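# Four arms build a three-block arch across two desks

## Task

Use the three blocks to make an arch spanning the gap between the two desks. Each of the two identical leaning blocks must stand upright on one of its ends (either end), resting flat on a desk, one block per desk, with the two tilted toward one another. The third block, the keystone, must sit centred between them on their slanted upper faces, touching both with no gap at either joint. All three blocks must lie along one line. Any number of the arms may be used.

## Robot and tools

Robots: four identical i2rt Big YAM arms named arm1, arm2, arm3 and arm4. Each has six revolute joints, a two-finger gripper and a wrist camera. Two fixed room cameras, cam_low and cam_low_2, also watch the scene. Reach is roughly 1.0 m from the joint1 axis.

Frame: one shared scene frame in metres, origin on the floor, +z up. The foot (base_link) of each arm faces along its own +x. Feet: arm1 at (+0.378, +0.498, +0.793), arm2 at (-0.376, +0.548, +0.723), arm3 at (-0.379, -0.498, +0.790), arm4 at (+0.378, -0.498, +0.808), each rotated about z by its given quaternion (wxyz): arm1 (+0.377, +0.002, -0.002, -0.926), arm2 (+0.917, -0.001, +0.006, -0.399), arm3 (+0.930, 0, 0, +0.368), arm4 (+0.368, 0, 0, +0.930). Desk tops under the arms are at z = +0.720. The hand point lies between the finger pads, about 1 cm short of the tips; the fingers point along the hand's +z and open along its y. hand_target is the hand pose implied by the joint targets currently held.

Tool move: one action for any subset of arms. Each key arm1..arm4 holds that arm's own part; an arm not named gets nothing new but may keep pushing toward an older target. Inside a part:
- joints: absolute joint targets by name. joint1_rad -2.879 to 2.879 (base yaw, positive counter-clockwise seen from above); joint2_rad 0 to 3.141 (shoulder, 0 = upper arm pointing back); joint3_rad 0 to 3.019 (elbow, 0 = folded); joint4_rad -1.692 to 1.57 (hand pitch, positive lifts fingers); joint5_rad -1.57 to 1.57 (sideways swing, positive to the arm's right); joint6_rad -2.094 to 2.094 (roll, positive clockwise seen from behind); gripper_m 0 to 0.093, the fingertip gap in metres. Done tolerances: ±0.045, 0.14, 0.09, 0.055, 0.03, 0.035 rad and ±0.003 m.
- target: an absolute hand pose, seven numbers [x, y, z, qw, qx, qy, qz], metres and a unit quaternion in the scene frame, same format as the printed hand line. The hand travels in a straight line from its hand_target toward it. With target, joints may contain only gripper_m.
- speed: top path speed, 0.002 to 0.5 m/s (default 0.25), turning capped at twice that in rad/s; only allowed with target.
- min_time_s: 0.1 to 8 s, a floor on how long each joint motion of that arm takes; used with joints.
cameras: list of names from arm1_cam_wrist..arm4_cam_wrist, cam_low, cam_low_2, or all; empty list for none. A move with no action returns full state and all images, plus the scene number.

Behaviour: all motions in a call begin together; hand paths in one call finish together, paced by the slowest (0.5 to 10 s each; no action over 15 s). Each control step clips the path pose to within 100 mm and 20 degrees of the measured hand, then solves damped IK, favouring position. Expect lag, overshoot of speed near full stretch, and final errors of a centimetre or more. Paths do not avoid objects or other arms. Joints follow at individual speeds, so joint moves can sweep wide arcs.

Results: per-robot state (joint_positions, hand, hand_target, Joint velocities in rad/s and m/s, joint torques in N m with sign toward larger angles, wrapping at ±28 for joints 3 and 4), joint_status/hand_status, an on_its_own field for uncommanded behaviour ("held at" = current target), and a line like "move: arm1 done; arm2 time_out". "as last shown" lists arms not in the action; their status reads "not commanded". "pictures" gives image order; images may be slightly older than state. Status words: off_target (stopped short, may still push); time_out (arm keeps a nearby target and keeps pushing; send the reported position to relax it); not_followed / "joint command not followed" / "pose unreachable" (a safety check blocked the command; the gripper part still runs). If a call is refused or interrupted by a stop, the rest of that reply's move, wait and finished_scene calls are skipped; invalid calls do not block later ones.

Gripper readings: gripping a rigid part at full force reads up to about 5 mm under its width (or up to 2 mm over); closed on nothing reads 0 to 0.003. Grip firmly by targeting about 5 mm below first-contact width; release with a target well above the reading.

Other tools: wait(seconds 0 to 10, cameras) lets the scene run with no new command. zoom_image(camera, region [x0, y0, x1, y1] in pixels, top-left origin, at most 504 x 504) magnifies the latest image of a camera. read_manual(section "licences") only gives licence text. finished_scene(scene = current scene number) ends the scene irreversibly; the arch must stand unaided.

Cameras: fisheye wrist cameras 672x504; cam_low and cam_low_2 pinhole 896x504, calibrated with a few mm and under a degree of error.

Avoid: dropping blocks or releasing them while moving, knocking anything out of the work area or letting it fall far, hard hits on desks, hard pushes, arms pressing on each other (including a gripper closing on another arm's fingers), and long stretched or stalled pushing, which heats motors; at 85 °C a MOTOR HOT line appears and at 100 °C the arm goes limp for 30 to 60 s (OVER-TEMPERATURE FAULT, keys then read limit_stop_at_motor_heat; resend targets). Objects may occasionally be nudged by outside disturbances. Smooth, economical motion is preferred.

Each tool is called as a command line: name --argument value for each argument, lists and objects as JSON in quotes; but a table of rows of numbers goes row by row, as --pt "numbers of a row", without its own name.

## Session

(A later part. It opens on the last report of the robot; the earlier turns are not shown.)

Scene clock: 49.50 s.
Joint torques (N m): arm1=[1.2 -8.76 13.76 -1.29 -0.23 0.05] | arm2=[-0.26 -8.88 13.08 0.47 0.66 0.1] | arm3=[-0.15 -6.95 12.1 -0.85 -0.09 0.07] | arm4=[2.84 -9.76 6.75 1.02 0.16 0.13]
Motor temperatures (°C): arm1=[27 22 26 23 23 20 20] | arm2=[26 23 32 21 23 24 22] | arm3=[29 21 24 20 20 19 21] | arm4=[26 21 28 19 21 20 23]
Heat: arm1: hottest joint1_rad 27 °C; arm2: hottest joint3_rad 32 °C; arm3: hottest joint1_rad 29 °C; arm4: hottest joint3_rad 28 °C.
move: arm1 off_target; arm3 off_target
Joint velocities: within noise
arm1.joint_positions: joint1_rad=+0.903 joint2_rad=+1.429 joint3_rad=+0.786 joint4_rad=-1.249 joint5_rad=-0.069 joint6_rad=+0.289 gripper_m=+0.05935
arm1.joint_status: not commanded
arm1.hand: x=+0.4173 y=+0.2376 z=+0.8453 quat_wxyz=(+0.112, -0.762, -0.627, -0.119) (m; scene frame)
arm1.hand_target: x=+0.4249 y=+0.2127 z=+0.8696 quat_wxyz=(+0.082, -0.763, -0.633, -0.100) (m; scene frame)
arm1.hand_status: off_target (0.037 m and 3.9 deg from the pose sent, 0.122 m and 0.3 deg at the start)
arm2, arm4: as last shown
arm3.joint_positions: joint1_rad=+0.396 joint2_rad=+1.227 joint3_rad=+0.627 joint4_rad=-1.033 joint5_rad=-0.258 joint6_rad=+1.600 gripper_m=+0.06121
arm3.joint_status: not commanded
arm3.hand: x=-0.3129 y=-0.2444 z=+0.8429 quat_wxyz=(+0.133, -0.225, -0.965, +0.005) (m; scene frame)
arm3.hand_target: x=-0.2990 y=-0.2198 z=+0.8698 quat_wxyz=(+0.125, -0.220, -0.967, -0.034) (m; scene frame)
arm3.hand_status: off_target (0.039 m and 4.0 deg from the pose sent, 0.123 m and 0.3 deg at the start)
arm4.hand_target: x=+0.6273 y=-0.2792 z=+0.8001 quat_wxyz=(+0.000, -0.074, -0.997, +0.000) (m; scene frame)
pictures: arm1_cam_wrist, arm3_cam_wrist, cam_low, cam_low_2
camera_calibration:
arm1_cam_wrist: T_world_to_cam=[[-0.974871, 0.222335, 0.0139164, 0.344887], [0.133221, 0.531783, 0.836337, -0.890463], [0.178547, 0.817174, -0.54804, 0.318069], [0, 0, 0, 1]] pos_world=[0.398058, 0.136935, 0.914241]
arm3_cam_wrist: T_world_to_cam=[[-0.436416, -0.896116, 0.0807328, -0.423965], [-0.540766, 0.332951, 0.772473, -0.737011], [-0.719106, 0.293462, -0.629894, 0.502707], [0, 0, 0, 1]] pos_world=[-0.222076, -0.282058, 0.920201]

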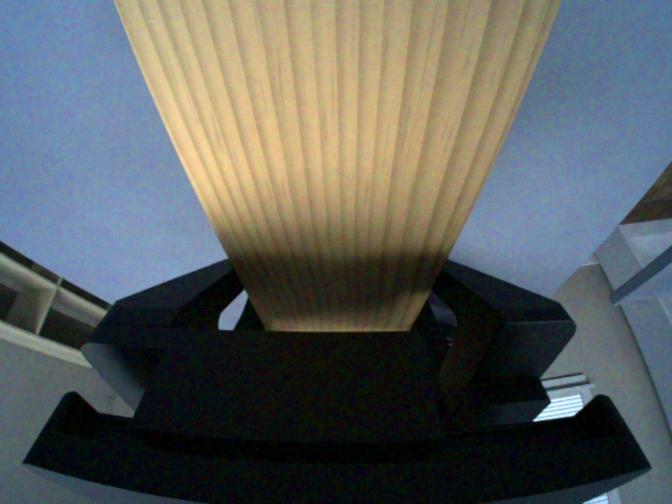

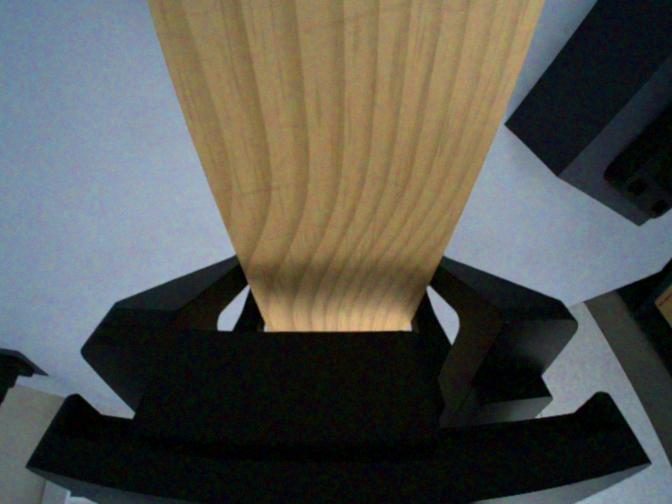

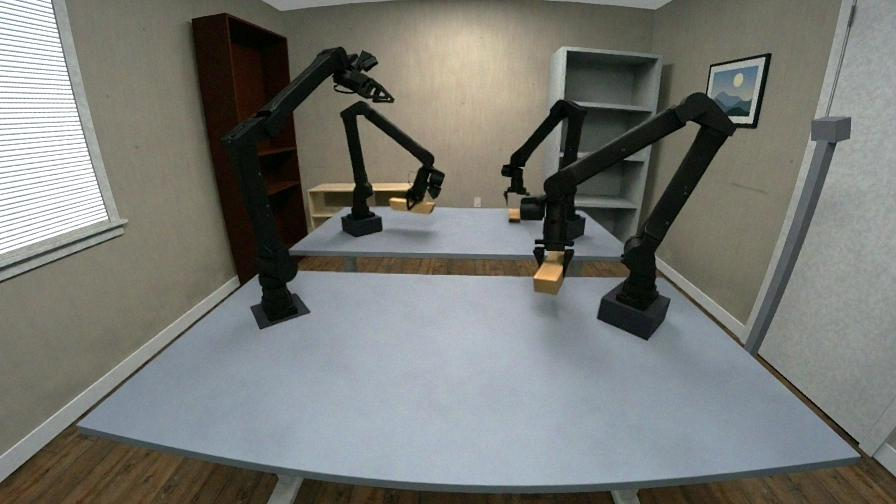

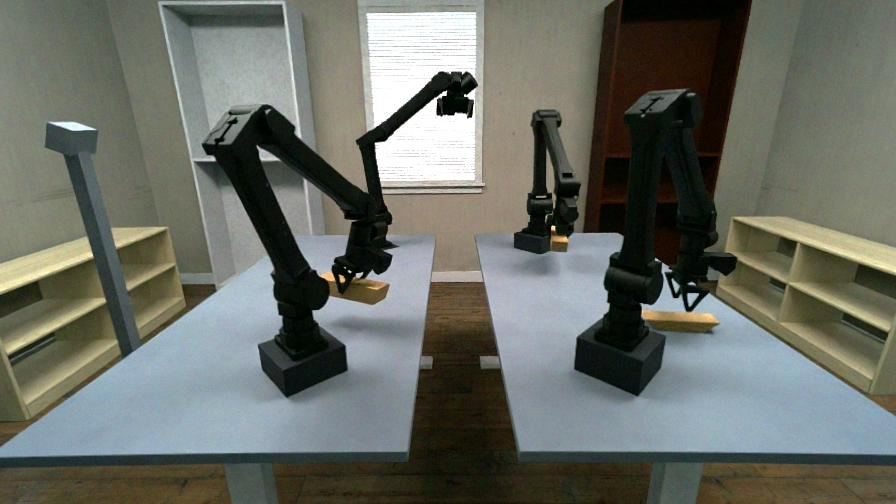

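move --arm1 '{"target": [0.111, -0.012, 0.895, -0.0154, -0.8766, 0.0083, 0.4814], "speed": 0.25}' --arm3 '{"target": [-0.1146, 0.003, 0.895, 0.4797, 0.0077, 0.8775, 0.0101], "speed": 0.25}' --arm4 '{"target": [0.622, -0.2722, 0.74, 0, 0.061, 0.9981, 0], "speed": 0.1}' --cameras '["arm4_cam_wrist", "cam_low_2"]'

move --arm4 '{"joints": {"gripper_m": 0.055}}' --cameras '["all"]'

zoom_image --camera "cam_low_2" --region '[370, 190, 550, 310]'

zoom_image --camera "arm2_cam_wrist" --region '[250, 160, 430, 310]'

zoom_image --camera "cam_low" --region '[420, 200, 500, 290]'

Scene clock: 64.90 s.
Joint torques (N m): arm1=[-0.91 -12.92 15.71 0.72 1.27 0.05] | arm2=[-0.62 -8.76 13.08 0.46 0.65 0.11] | arm3=[1.96 -14.92 11.95 0.59 1.36 0.08] | arm4=[2.78 -10.4 5.01 1.05 0.16 0.12]
Motor temperatures (°C): arm1=[26 23 29 23 23 20 20] | arm2=[26 23 34 21 23 24 22] | arm3=[29 22 27 20 21 19 22] | arm4=[26 22 28 19 21 20 23]
Heat: arm1: hottest joint3_rad 29 °C; arm2: hottest joint3_rad 34 °C; arm3: hottest joint1_rad 29 °C; arm4: hottest joint3_rad 28 °C.
move: arm1 off_target; arm3 off_target; arm4 done
Joint velocities: within noise
arm1.joint_positions: joint1_rad=+0.580 joint2_rad=+1.817 joint3_rad=+1.123 joint4_rad=-0.620 joint5_rad=+0.937 joint6_rad=+1.158 gripper_m=+0.05936
arm1.joint_status: not commanded
arm1.hand: x=+0.1292 y=+0.0216 z=+0.8587 quat_wxyz=(+0.029, -0.888, -0.029, +0.459) (m; scene frame)
arm1.hand_target: x=+0.1137 y=-0.0067 z=+0.8962 quat_wxyz=(-0.011, -0.878, +0.007, +0.478) (m; scene frame)
arm1.hand_status: off_target (0.053 m and 7.2 deg from the pose sent, 0.398 m and 105.8 deg at the start)
arm2: as last shown
arm3.joint_positions: joint1_rad=+0.580 joint2_rad=+1.798 joint3_rad=+1.124 joint4_rad=-0.651 joint5_rad=+0.931 joint6_rad=+1.195 gripper_m=+0.06120
arm3.joint_status: not commanded
arm3.hand: x=-0.1212 y=-0.0309 z=+0.8629 quat_wxyz=(-0.457, +0.007, -0.889, +0.030) (m; scene frame)
arm3.hand_target: x=-0.1175 y=-0.0008 z=+0.8954 quat_wxyz=(-0.474, -0.006, -0.880, -0.006) (m; scene frame)
arm3.hand_status: off_target (0.047 m and 5.7 deg from the pose sent, 0.321 m and 76.6 deg at the start)
arm4.joint_positions: joint1_rad=-1.654 joint2_rad=+1.652 joint3_rad=+0.668 joint4_rad=-0.588 joint5_rad=-0.003 joint6_rad=+0.857 gripper_m=+0.09398
arm4.joint_status: not commanded
arm4.hand: x=+0.6237 y=-0.2758 z=+0.7445 quat_wxyz=(+0.001, -0.061, -0.998, +0.000) (m; scene frame)
arm4.hand_target: x=+0.6220 y=-0.2724 z=+0.7401 quat_wxyz=(+0.000, -0.061, -0.998, +0.000) (m; scene frame)
arm4.hand_status: done (0.006 m and 0.1 deg from the pose sent, 0.063 m and 1.6 deg at the start)
pictures: arm4_cam_wrist, cam_low_2
camera_calibration:
arm4_cam_wrist: T_world_to_cam=[[-0.116354, -0.993179, 0.00751437, -0.207268], [-0.798788, 0.0980714, 0.593566, 0.08592], [-0.590254, 0.0630614, -0.804751, 1.11163], [0, 0, 0, 1]] pos_world=[0.700662, -0.284382, 0.845147]

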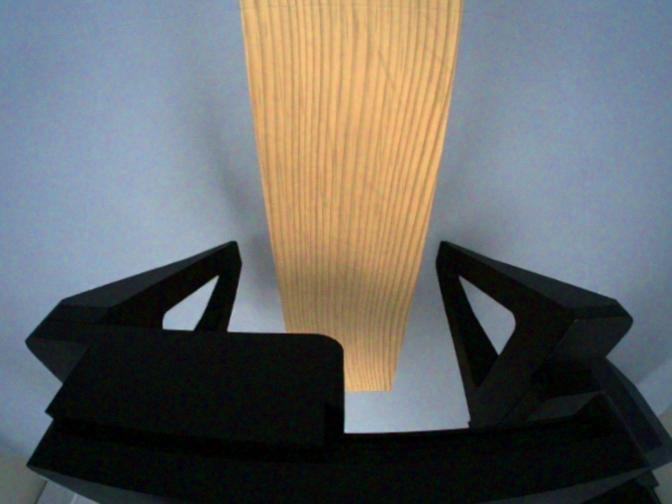

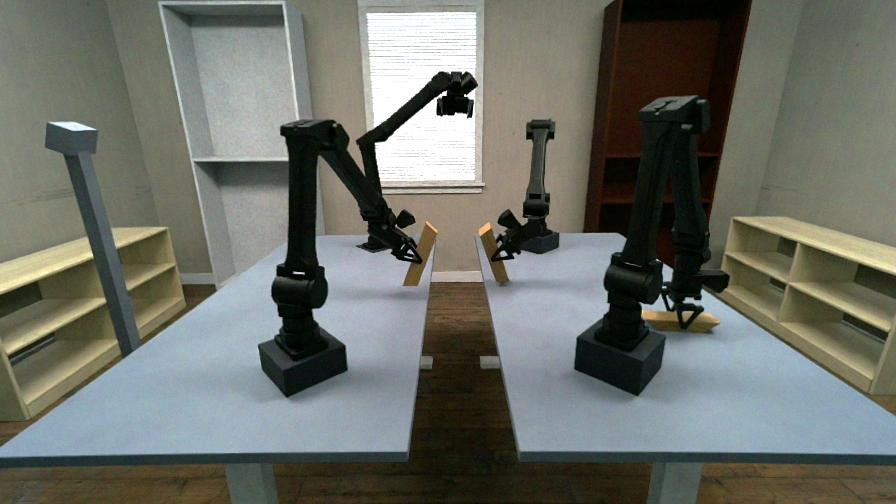

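Scene clock: 65.53 s.
Joint torques (N m): arm1=[-0.97 -13.04 15.72 0.73 1.28 0.05] | arm2=[-0.26 -9 13.01 0.39 0.67 0.09] | arm3=[1.61 -14.8 11.97 0.65 1.38 0.07] | arm4=[2.84 -10.4 5.15 0.99 0.07 0.12]
Motor temperatures (°C): arm1=[26 23 30 23 23 20 20] | arm2=[26 23 34 21 23 24 22] | arm3=[29 22 27 20 21 19 22] | arm4=[26 22 28 19 21 20 23]
Heat: arm1: hottest joint3_rad 30 °C; arm2: hottest joint3_rad 34 °C; arm3: hottest joint1_rad 29 °C; arm4: hottest joint3_rad 28 °C.
move: arm4 off_target
Joint velocities: within noise
arm1, arm2, arm3: as last shown
arm1.hand: x=+0.1292 y=+0.0217 z=+0.8585 quat_wxyz=(+0.029, -0.888, -0.029, +0.459) (m; scene frame)
arm1.hand_target: x=+0.1137 y=-0.0067 z=+0.8960 quat_wxyz=(-0.010, -0.878, +0.006, +0.478) (m; scene frame)
arm3.hand_target: x=-0.1175 y=-0.0009 z=+0.8954 quat_wxyz=(-0.474, -0.006, -0.880, -0.006) (m; scene frame)
arm4.joint_positions: joint1_rad=-1.654 joint2_rad=+1.652 joint3_rad=+0.667 joint4_rad=-0.588 joint5_rad=+0.007 joint6_rad=+0.857 gripper_m=+0.05905
arm4.joint_status: gripper_m off_target (ended at +0.05908, target +0.05500)
arm4.hand: x=+0.6241 y=-0.2776 z=+0.7442 quat_wxyz=(-0.002, -0.061, -0.998, +0.003) (m; scene frame)
arm4.hand_target: x=+0.6229 y=-0.2733 z=+0.7401 quat_wxyz=(-0.003, -0.061, -0.998, +0.003) (m; scene frame)
arm4.hand_status: not commanded
pictures: arm1_cam_wrist, arm2_cam_wrist, arm3_cam_wrist, arm4_cam_wrist, cam_low, cam_low_2
camera_calibration:
arm1_cam_wrist: T_world_to_cam=[[-0.0216425, 0.998855, 0.0426738, -0.0527728], [0.958234, 0.0328992, -0.284085, 0.117853], [-0.285164, 0.0347432, -0.957849, 0.981949], [0, 0, 0, 1]] pos_world=[0.165943, 0.0147191, 0.976291]
arm2_cam_wrist: T_world_to_cam=[[-0.998713, 0.0313252, 0.0398988, -0.0641212], [0.00552065, 0.848995, -0.528372, 0.493899], [-0.0504253, -0.527471, -0.848075, 1.36854], [0, 0, 0, 1]] pos_world=[0.00224386, 0.304558, 1.42415]
arm3_cam_wrist: T_world_to_cam=[[-0.0278661, -0.997766, 0.0607125, -0.0868752], [-0.948929, 0.00731031, -0.315405, 0.159422], [0.314256, -0.0664009, -0.947013, 0.978268], [0, 0, 0, 1]] pos_world=[-0.158568, -0.0228886, 0.98199]
arm4_cam_wrist: T_world_to_cam=[[-0.116413, -0.993091, 0.0147505, -0.214316], [-0.801778, 0.102731, 0.588726, 0.0933895], [-0.586174, 0.0567088, -0.808198, 1.10996], [0, 0, 0, 1]] pos_world=[0.700557, -0.285374, 0.845246]

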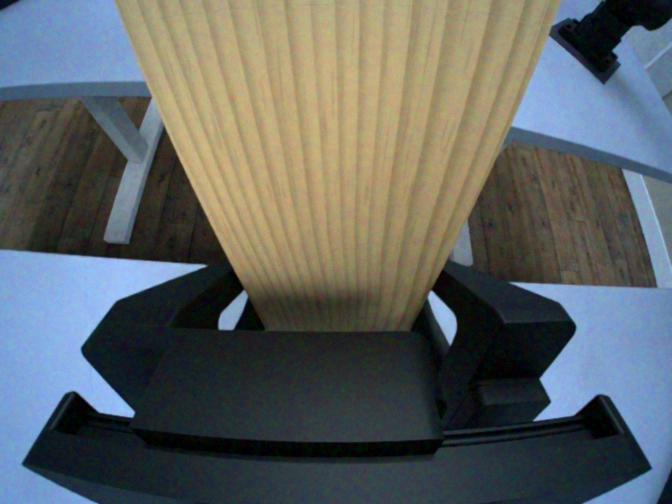

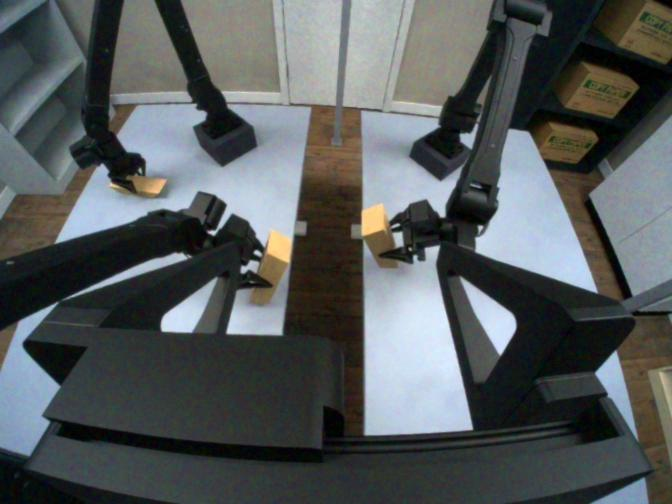

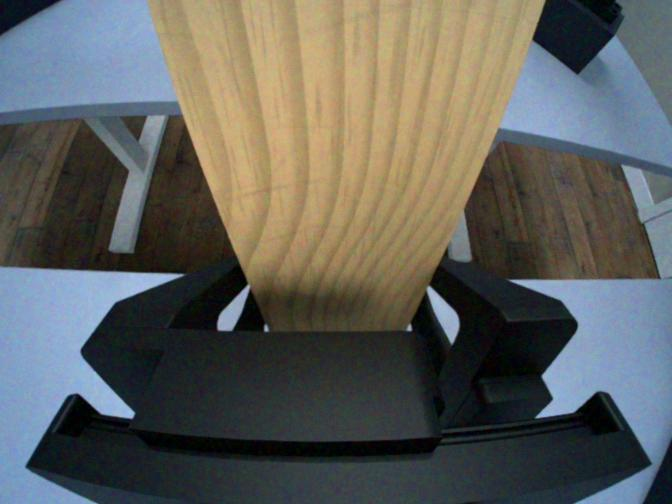

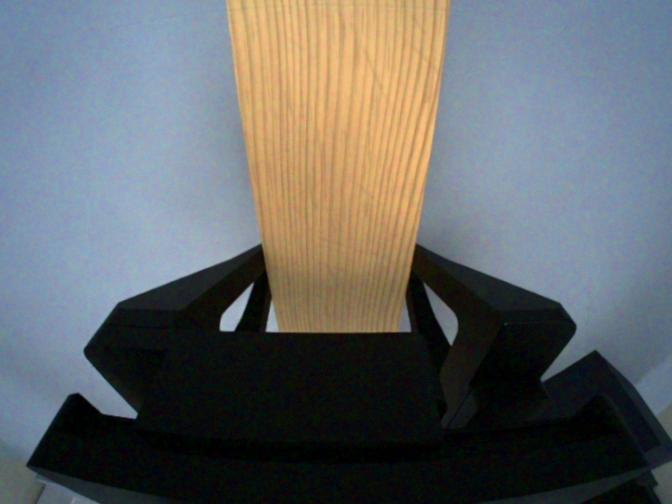

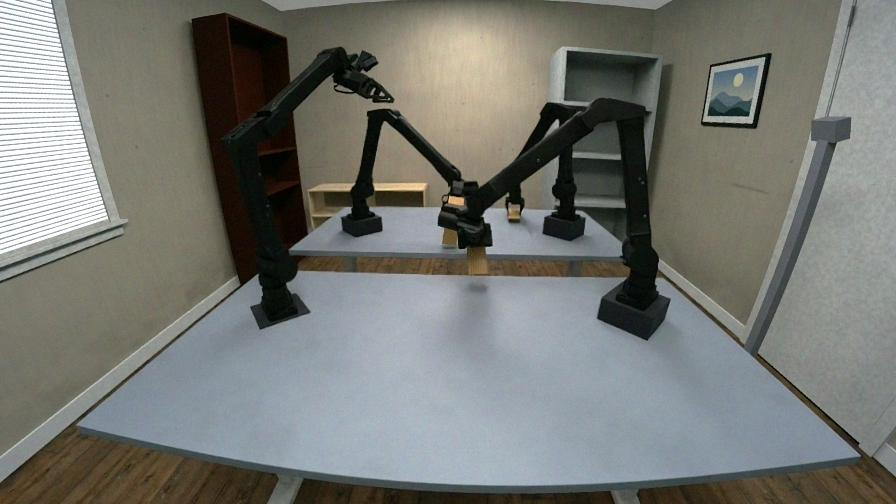

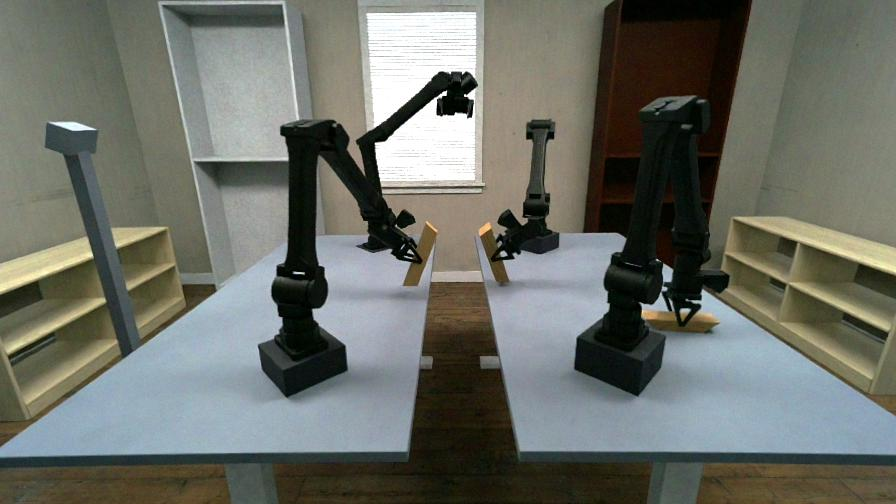

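Scaled by 2.800 from the camera's 896x504 image, which has a finer 1280x720 frame.

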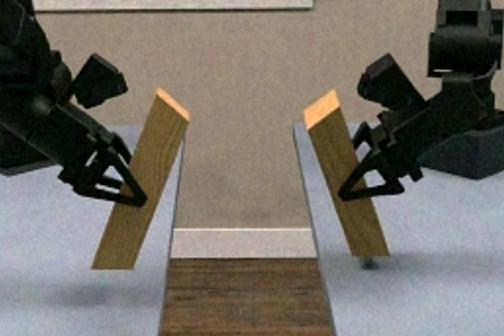

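Scaled by 2.800 from the camera's 672x504 image, which has a finer 960x720 frame.

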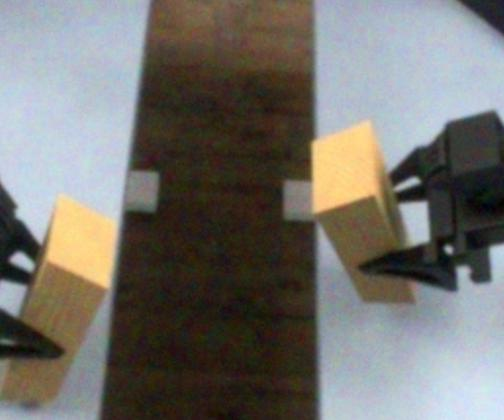

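Scaled by 5.600 from the camera's 896x504 image, which has a finer 1280x720 frame.

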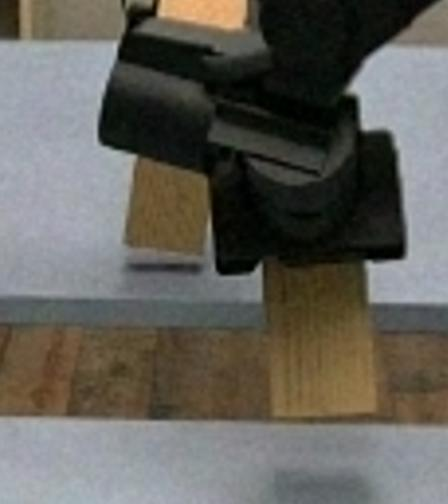

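move --arm1 '{"target": [0.108, -0.017, 0.857, -0.0261, -0.873, 0.0253, 0.488], "speed": 0.08}' --arm3 '{"target": [-0.1146, 0.012, 0.844, 0.488, 0.0098, 0.873, 0.0288], "speed": 0.08}' --arm4 '{"target": [0.622, -0.2722, 1.10, 0, 0.061, 0.9981, 0], "speed": 0.25}' --cameras '["arm2_cam_wrist", "cam_low", "cam_low_2"]'

move --arm4 '{"joints": {"joint1_rad": -0.25, "joint6_rad": -1.0}, "min_time_s": 4}'

zoom_image --camera "cam_low_2" --region '[400, 220, 520, 300]'

zoom_image --camera "arm2_cam_wrist" --region '[240, 170, 420, 310]'

zoom_image --camera "cam_low" --region '[430, 200, 500, 290]'

Scene clock: 74.93 s.
Joint torques (N m): arm1=[-1.2 -11.81 13.72 1.28 0.93 0.1] | arm2=[-0.15 -9 13.07 0.49 0.66 0.12] | arm3=[2.2 -15.38 8.27 0.95 1.38 0.05] | arm4=[2.73 -9.47 13.31 -0.25 -0.04 0.11]
Motor temperatures (°C): arm1=[26 24 32 23 24 20 21] | arm2=[26 23 35 21 23 24 22] | arm3=[29 22 30 20 22 19 22] | arm4=[26 22 29 19 21 20 24]
Heat: arm1: hottest joint3_rad 32 °C; arm2: hottest joint3_rad 35 °C; arm3: hottest joint3_rad 30 °C; arm4: hottest joint3_rad 29 °C.
move: arm1 off_target; arm3 off_target; arm4 off_target
Joint velocities: within noise
arm1.joint_positions: joint1_rad=+0.580 joint2_rad=+1.873 joint3_rad=+1.123 joint4_rad=-0.502 joint5_rad=+0.963 joint6_rad=+1.171 gripper_m=+0.05936
arm1.joint_status: not commanded
arm1.hand: x=+0.1236 y=+0.0078 z=+0.8400 quat_wxyz=(+0.004, -0.879, -0.007, +0.476) (m; scene frame)
arm1.hand_target: x=+0.1088 y=-0.0148 z=+0.8579 quat_wxyz=(-0.025, -0.872, +0.025, +0.488) (m; scene frame)
arm1.hand_status: off_target (0.034 m and 5.2 deg from the pose sent, 0.044 m and 9.6 deg at the start)
arm2: as last shown
arm3.joint_positions: joint1_rad=+0.580 joint2_rad=+1.897 joint3_rad=+1.124 joint4_rad=-0.438 joint5_rad=+0.944 joint6_rad=+1.169 gripper_m=+0.06120
arm3.joint_status: not commanded
arm3.hand: x=-0.1133 y=-0.0041 z=+0.8258 quat_wxyz=(-0.474, -0.009, -0.880, -0.010) (m; scene frame)
arm3.hand_target: x=-0.1148 y=+0.0117 z=+0.8441 quat_wxyz=(-0.488, -0.013, -0.872, -0.030) (m; scene frame)
arm3.hand_status: off_target (0.024 m and 2.8 deg from the pose sent, 0.047 m and 8.1 deg at the start)
arm4.joint_positions: joint1_rad=-1.654 joint2_rad=+1.211 joint3_rad=+1.224 joint4_rad=-1.637 joint5_rad=-0.006 joint6_rad=+0.857 gripper_m=+0.05905
arm4.joint_status: not commanded
arm4.hand: x=+0.6151 y=-0.2826 z=+1.0741 quat_wxyz=(+0.021, -0.061, -0.998, +0.018) (m; scene frame)
arm4.hand_target: x=+0.6203 y=-0.2723 z=+1.0995 quat_wxyz=(+0.002, -0.061, -0.998, -0.003) (m; scene frame)
arm4.hand_status: off_target (0.029 m and 3.1 deg from the pose sent, 0.356 m and 0.4 deg at the start)
pictures: arm2_cam_wrist, cam_low, cam_low_2
camera_calibration:
arm2_cam_wrist: T_world_to_cam=[[-0.998713, 0.0313252, 0.0398988, -0.0641212], [0.00552065, 0.848995, -0.528372, 0.493899], [-0.0504253, -0.527471, -0.848075, 1.36854], [0, 0, 0, 1]] pos_world=[0.00224386, 0.304558, 1.42415]

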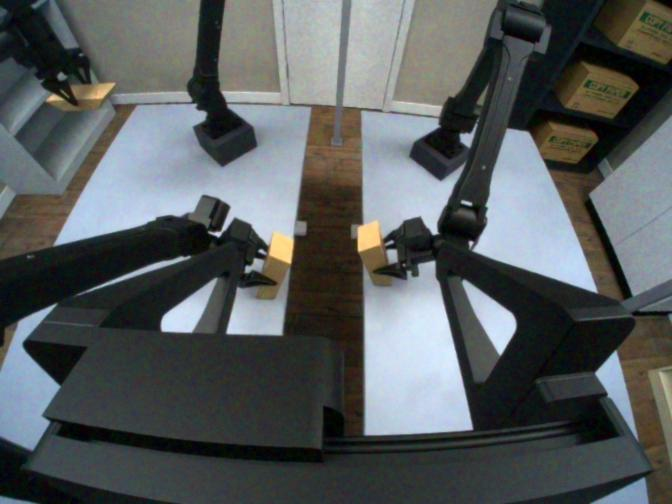

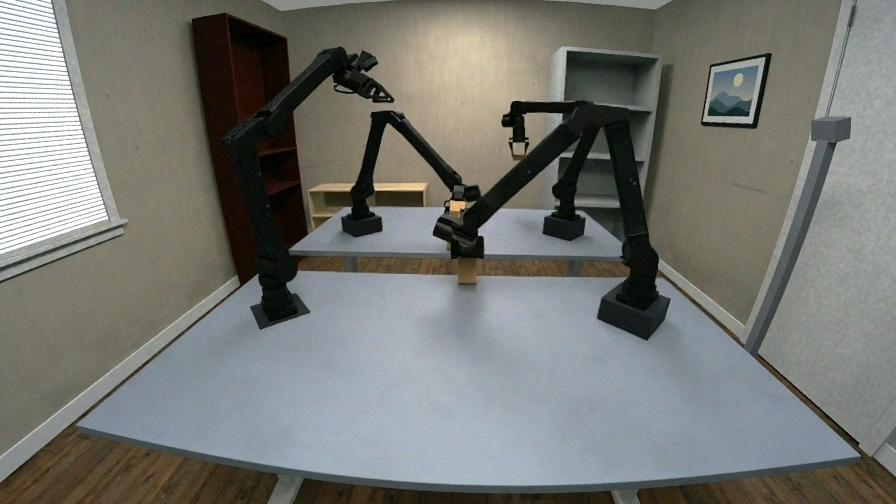

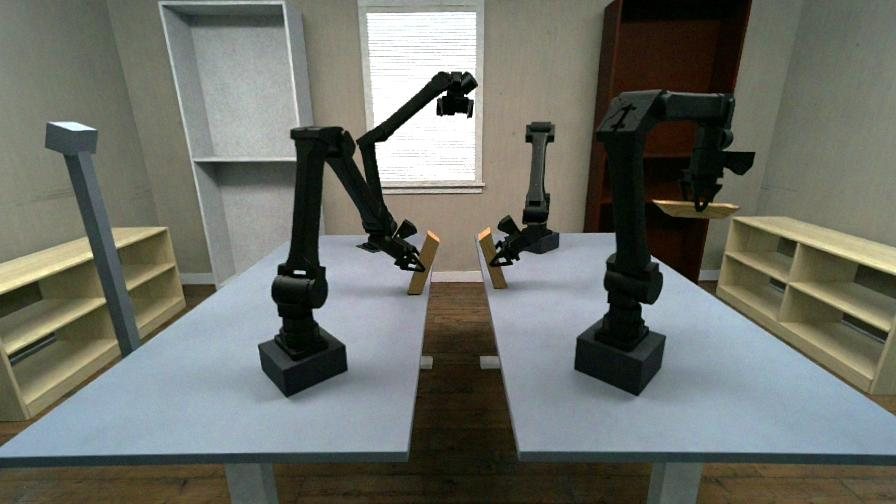

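Scene clock: 79.70 s.
Joint torques (N m): arm1=[-1.08 -11.93 13.76 1.32 0.92 0.08] | arm2=[-0.38 -8.76 13.08 0.38 0.67 0.09] | arm3=[2.02 -15.38 8.27 0.87 1.41 0.07] | arm4=[2.43 -9.41 13.31 -0.35 -0.11 -0.14]
Motor temperatures (°C): arm1=[26 24 33 23 24 20 21] | arm2=[26 23 35 21 23 24 22] | arm3=[29 22 30 20 22 19 22] | arm4=[26 22 29 19 21 20 25]
Heat: arm1: hottest joint3_rad 33 °C; arm2: hottest joint3_rad 35 °C; arm3: hottest joint3_rad 30 °C; arm4: hottest joint3_rad 29 °C.
move: arm4 done
Joint velocities: within noise
arm1, arm3: as last shown
arm2.joint_positions: joint1_rad=+0.459 joint2_rad=+1.437 joint3_rad=+2.047 joint4_rad=-1.555 joint5_rad=+1.008 joint6_rad=+0.823 gripper_m=+0.09396
arm2.joint_status: not commanded
arm2.hand: x=-0.0013 y=+0.2496 z=+1.3170 quat_wxyz=(-0.364, -0.587, -0.611, +0.388) (m; scene frame)
arm2.hand_target: x=-0.0002 y=+0.2528 z=+1.3338 quat_wxyz=(-0.382, -0.593, -0.599, +0.380) (m; scene frame)
arm2.hand_status: not commanded
arm3.hand_target: x=-0.1148 y=+0.0117 z=+0.8441 quat_wxyz=(-0.488, -0.013, -0.872, -0.031) (m; scene frame)
arm4.joint_positions: joint1_rad=-0.257 joint2_rad=+1.211 joint3_rad=+1.224 joint4_rad=-1.637 joint5_rad=+0.000 joint6_rad=-0.981 gripper_m=+0.05906
arm4.joint_status: all done
arm4.hand: x=+0.2075 y=-0.2260 z=+1.0739 quat_wxyz=(+0.023, +1.000, -0.015, +0.015) (m; scene frame)
arm4.hand_target: x=+0.1995 y=-0.2182 z=+1.0993 quat_wxyz=(+0.000, +1.000, -0.005, +0.000) (m; scene frame)
arm4.hand_status: not commanded
pictures: none

Scaled by 4.200 from the camera's 896x504 image, which has a finer 1280x720 frame.
This view is cut from an older image: the scene may have changed since it was taken.

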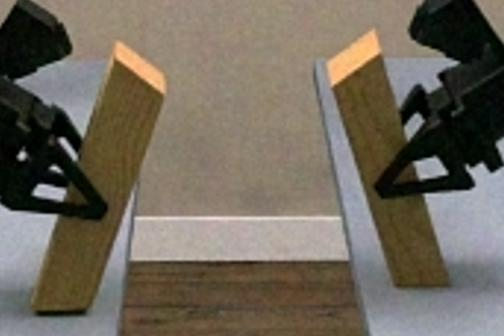

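Scaled by 2.800 from the camera's 672x504 image, which has a finer 960x720 frame.
This view is cut from an older image: the scene may have changed since it was taken.

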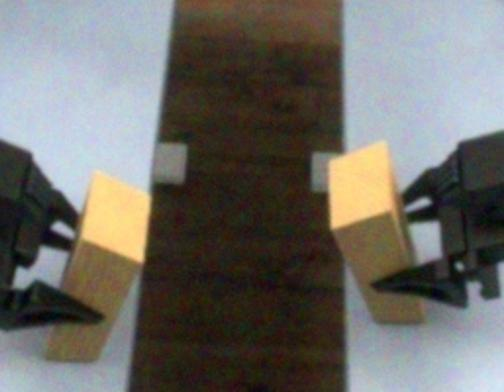

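Scaled by 5.600 from the camera's 896x504 image, which has a finer 1280x720 frame.
This view is cut from an older image: the scene may have changed since it was taken.

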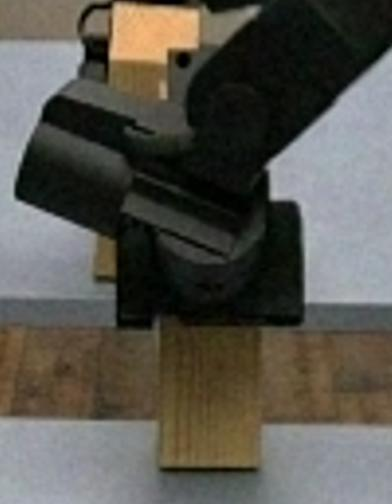

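move --arm3 '{"target": [-0.1136, 0.031, 0.850, 0.488, 0.0098, 0.873, 0.0288], "speed": 0.06}' --arm1 '{"target": [0.097, -0.0363, 0.857, -0.0261, -0.873, 0.0253, 0.488], "speed": 0.06}' --cameras '["cam_low", "cam_low_2", "arm2_cam_wrist"]'

Scene clock: 92.63 s.
Joint torques (N m): arm1=[-1.08 -12.1 14.52 0.96 0.72 -0.03] | arm2=[-0.44 -8.94 13.08 0.46 0.66 0.09] | arm3=[1.9 -15.62 11.59 0.02 1.3 0.13] | arm4=[2.49 -9.41 13.3 -0.35 -0.11 -0.14]
Motor temperatures (°C): arm1=[26 25 34 23 24 20 21] | arm2=[26 23 36 21 23 24 22] | arm3=[29 22 31 20 23 19 23] | arm4=[26 22 32 19 21 20 25]
Heat: arm1: hottest joint3_rad 34 °C; arm2: hottest joint3_rad 36 °C; arm3: hottest joint3_rad 31 °C; arm4: hottest joint3_rad 32 °C.
move: arm1 off_target; arm3 off_target
Joint velocities: within noise
arm1.joint_positions: joint1_rad=+0.569 joint2_rad=+1.911 joint3_rad=+1.183 joint4_rad=-0.502 joint5_rad=+0.964 joint6_rad=+1.165 gripper_m=+0.05936
arm1.joint_status: not commanded
arm1.hand: x=+0.1128 y=-0.0107 z=+0.8404 quat_wxyz=(-0.001, -0.878, +0.001, +0.479) (m; scene frame)
arm1.hand_target: x=+0.0978 y=-0.0342 z=+0.8582 quat_wxyz=(-0.026, -0.872, +0.025, +0.488) (m; scene frame)
arm1.hand_status: off_target (0.034 m and 4.2 deg from the pose sent, 0.054 m and 5.2 deg at the start)
arm2, arm4: as last shown
arm3.joint_positions: joint1_rad=+0.585 joint2_rad=+1.917 joint3_rad=+1.141 joint4_rad=-0.461 joint5_rad=+0.949 joint6_rad=+1.164 gripper_m=+0.06120
arm3.joint_status: not commanded
arm3.hand: x=-0.1150 y=-0.0010 z=+0.8209 quat_wxyz=(-0.474, +0.000, -0.881, +0.001) (m; scene frame)
arm3.hand_target: x=-0.1147 y=+0.0287 z=+0.8509 quat_wxyz=(-0.488, -0.008, -0.873, -0.028) (m; scene frame)
arm3.hand_status: off_target (0.043 m and 4.0 deg from the pose sent, 0.043 m and 2.8 deg at the start)
pictures: arm2_cam_wrist, cam_low, cam_low_2
camera_calibration:
arm2_cam_wrist: T_world_to_cam=[[-0.998713, 0.0313252, 0.0398988, -0.0641212], [0.00552065, 0.848995, -0.528372, 0.493899], [-0.0504253, -0.527471, -0.848075, 1.36854], [0, 0, 0, 1]] pos_world=[0.00224386, 0.304558, 1.42415]

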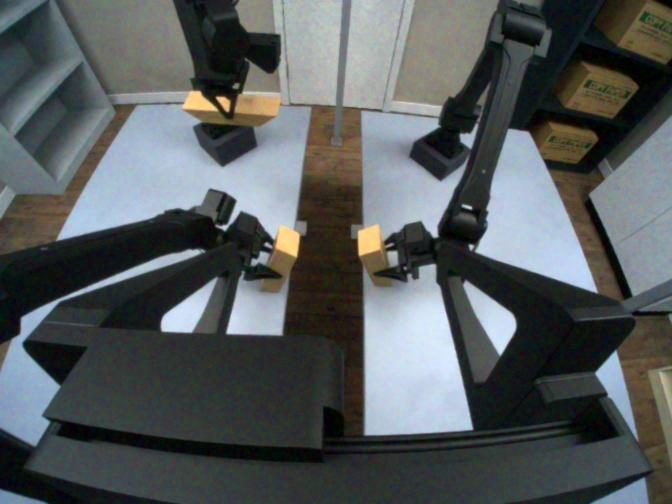

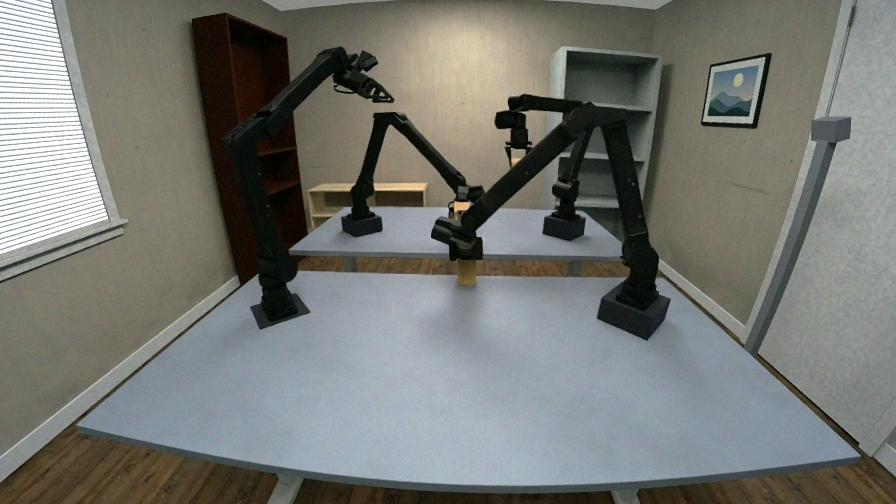

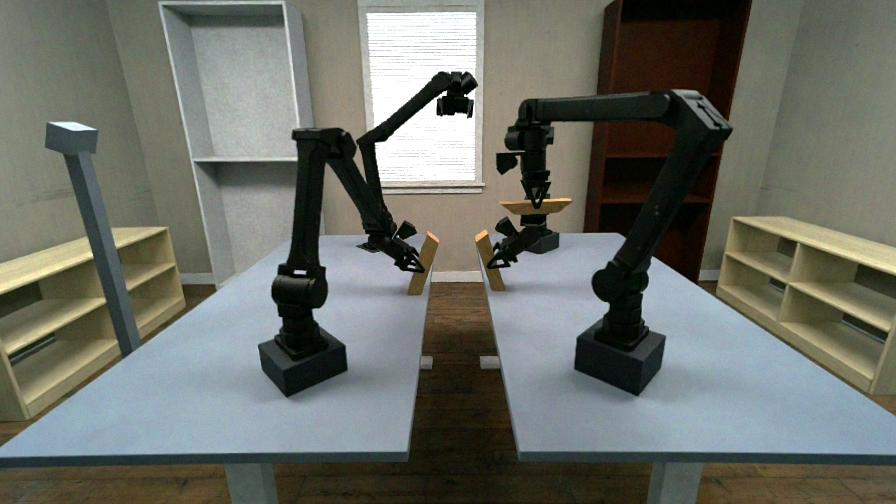

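zoom_image --camera "cam_low_2" --region '[380, 210, 540, 310]'

zoom_image --camera "arm2_cam_wrist" --region '[240, 190, 420, 310]'

zoom_image --camera "cam_low" --region '[400, 180, 520, 300]'

Scaled by 3.150 from the camera's 896x504 image, which has a finer 1280x720 frame.

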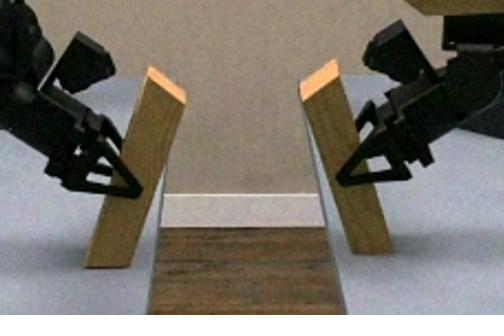

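Scaled by 2.800 from the camera's 672x504 image, which has a finer 960x720 frame.

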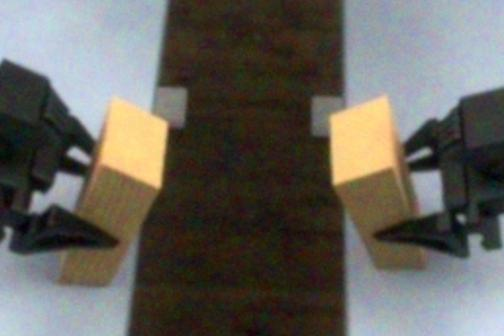

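Scaled by 4.200 from the camera's 896x504 image, which has a finer 1280x720 frame.

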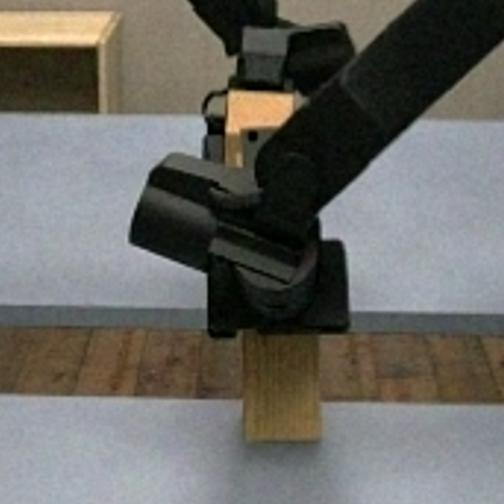

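zoom_image --camera "cam_low" --region '[440, 190, 490, 220]'

zoom_image --camera "cam_low" --region '[440, 260, 500, 300]'

zoom_image --camera "arm2_cam_wrist" --region '[250, 100, 410, 320]'

Scaled by 10.080 from the camera's 896x504 image, which has a finer 1280x720 frame.

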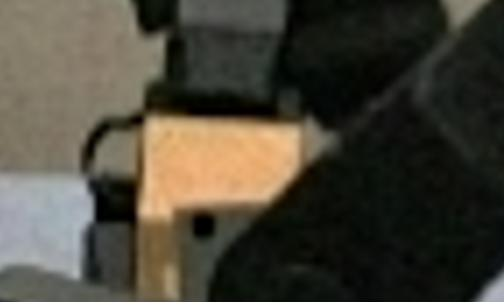

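Scaled by 8.400 from the camera's 896x504 image, which has a finer 1280x720 frame.

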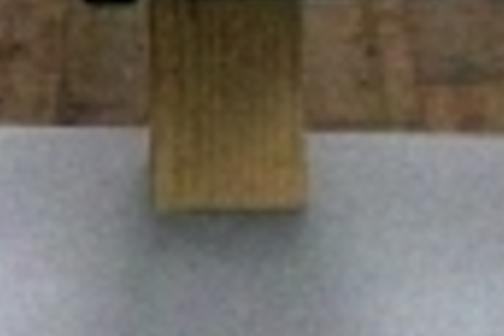

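Scaled by 2.291 from the camera's 672x504 image, which has a finer 960x720 frame.

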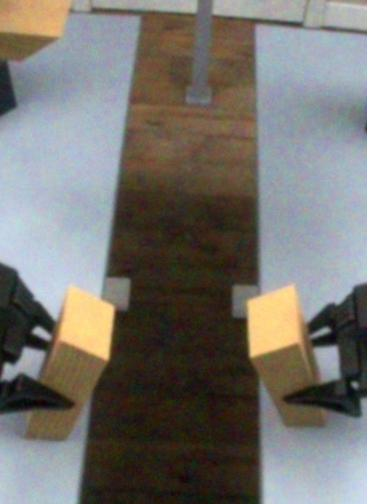

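zoom_image --camera "cam_low_2" --region '[400, 225, 450, 300]'

zoom_image --camera "cam_low_2" --region '[465, 225, 515, 300]'

zoom_image --camera "arm2_cam_wrist" --region '[340, 210, 420, 300]'

zoom_image --camera "arm2_cam_wrist" --region '[245, 210, 325, 300]'

Scaled by 6.720 from the camera's 896x504 image, which has a finer 1280x720 frame.

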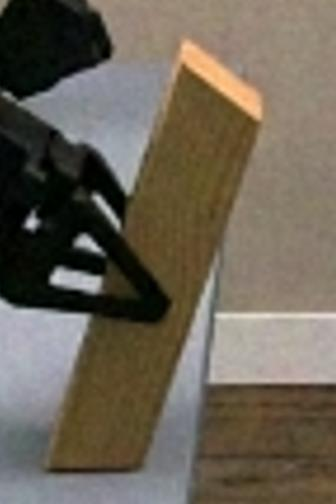

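Scaled by 6.720 from the camera's 896x504 image, which has a finer 1280x720 frame.

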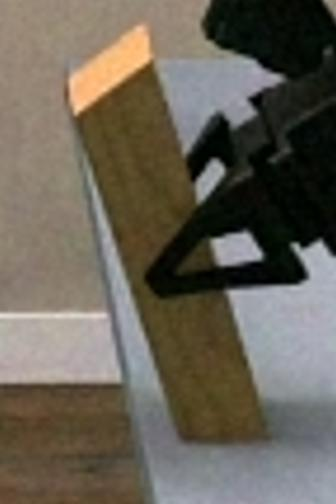

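Scaled by 5.600 from the camera's 672x504 image, which has a finer 960x720 frame.

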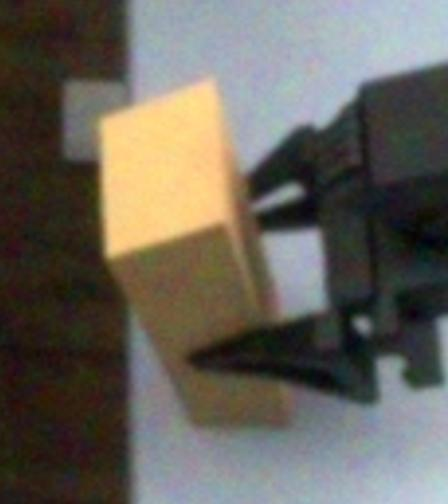

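Scaled by 5.600 from the camera's 672x504 image, which has a finer 960x720 frame.

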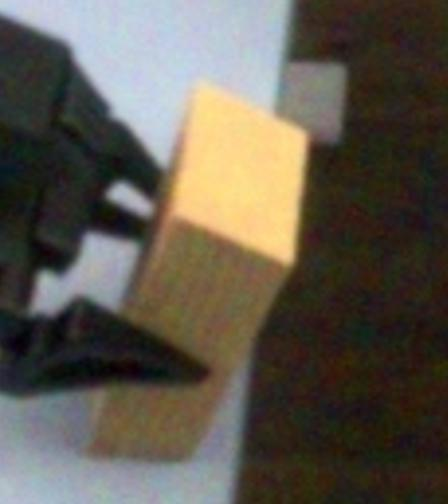

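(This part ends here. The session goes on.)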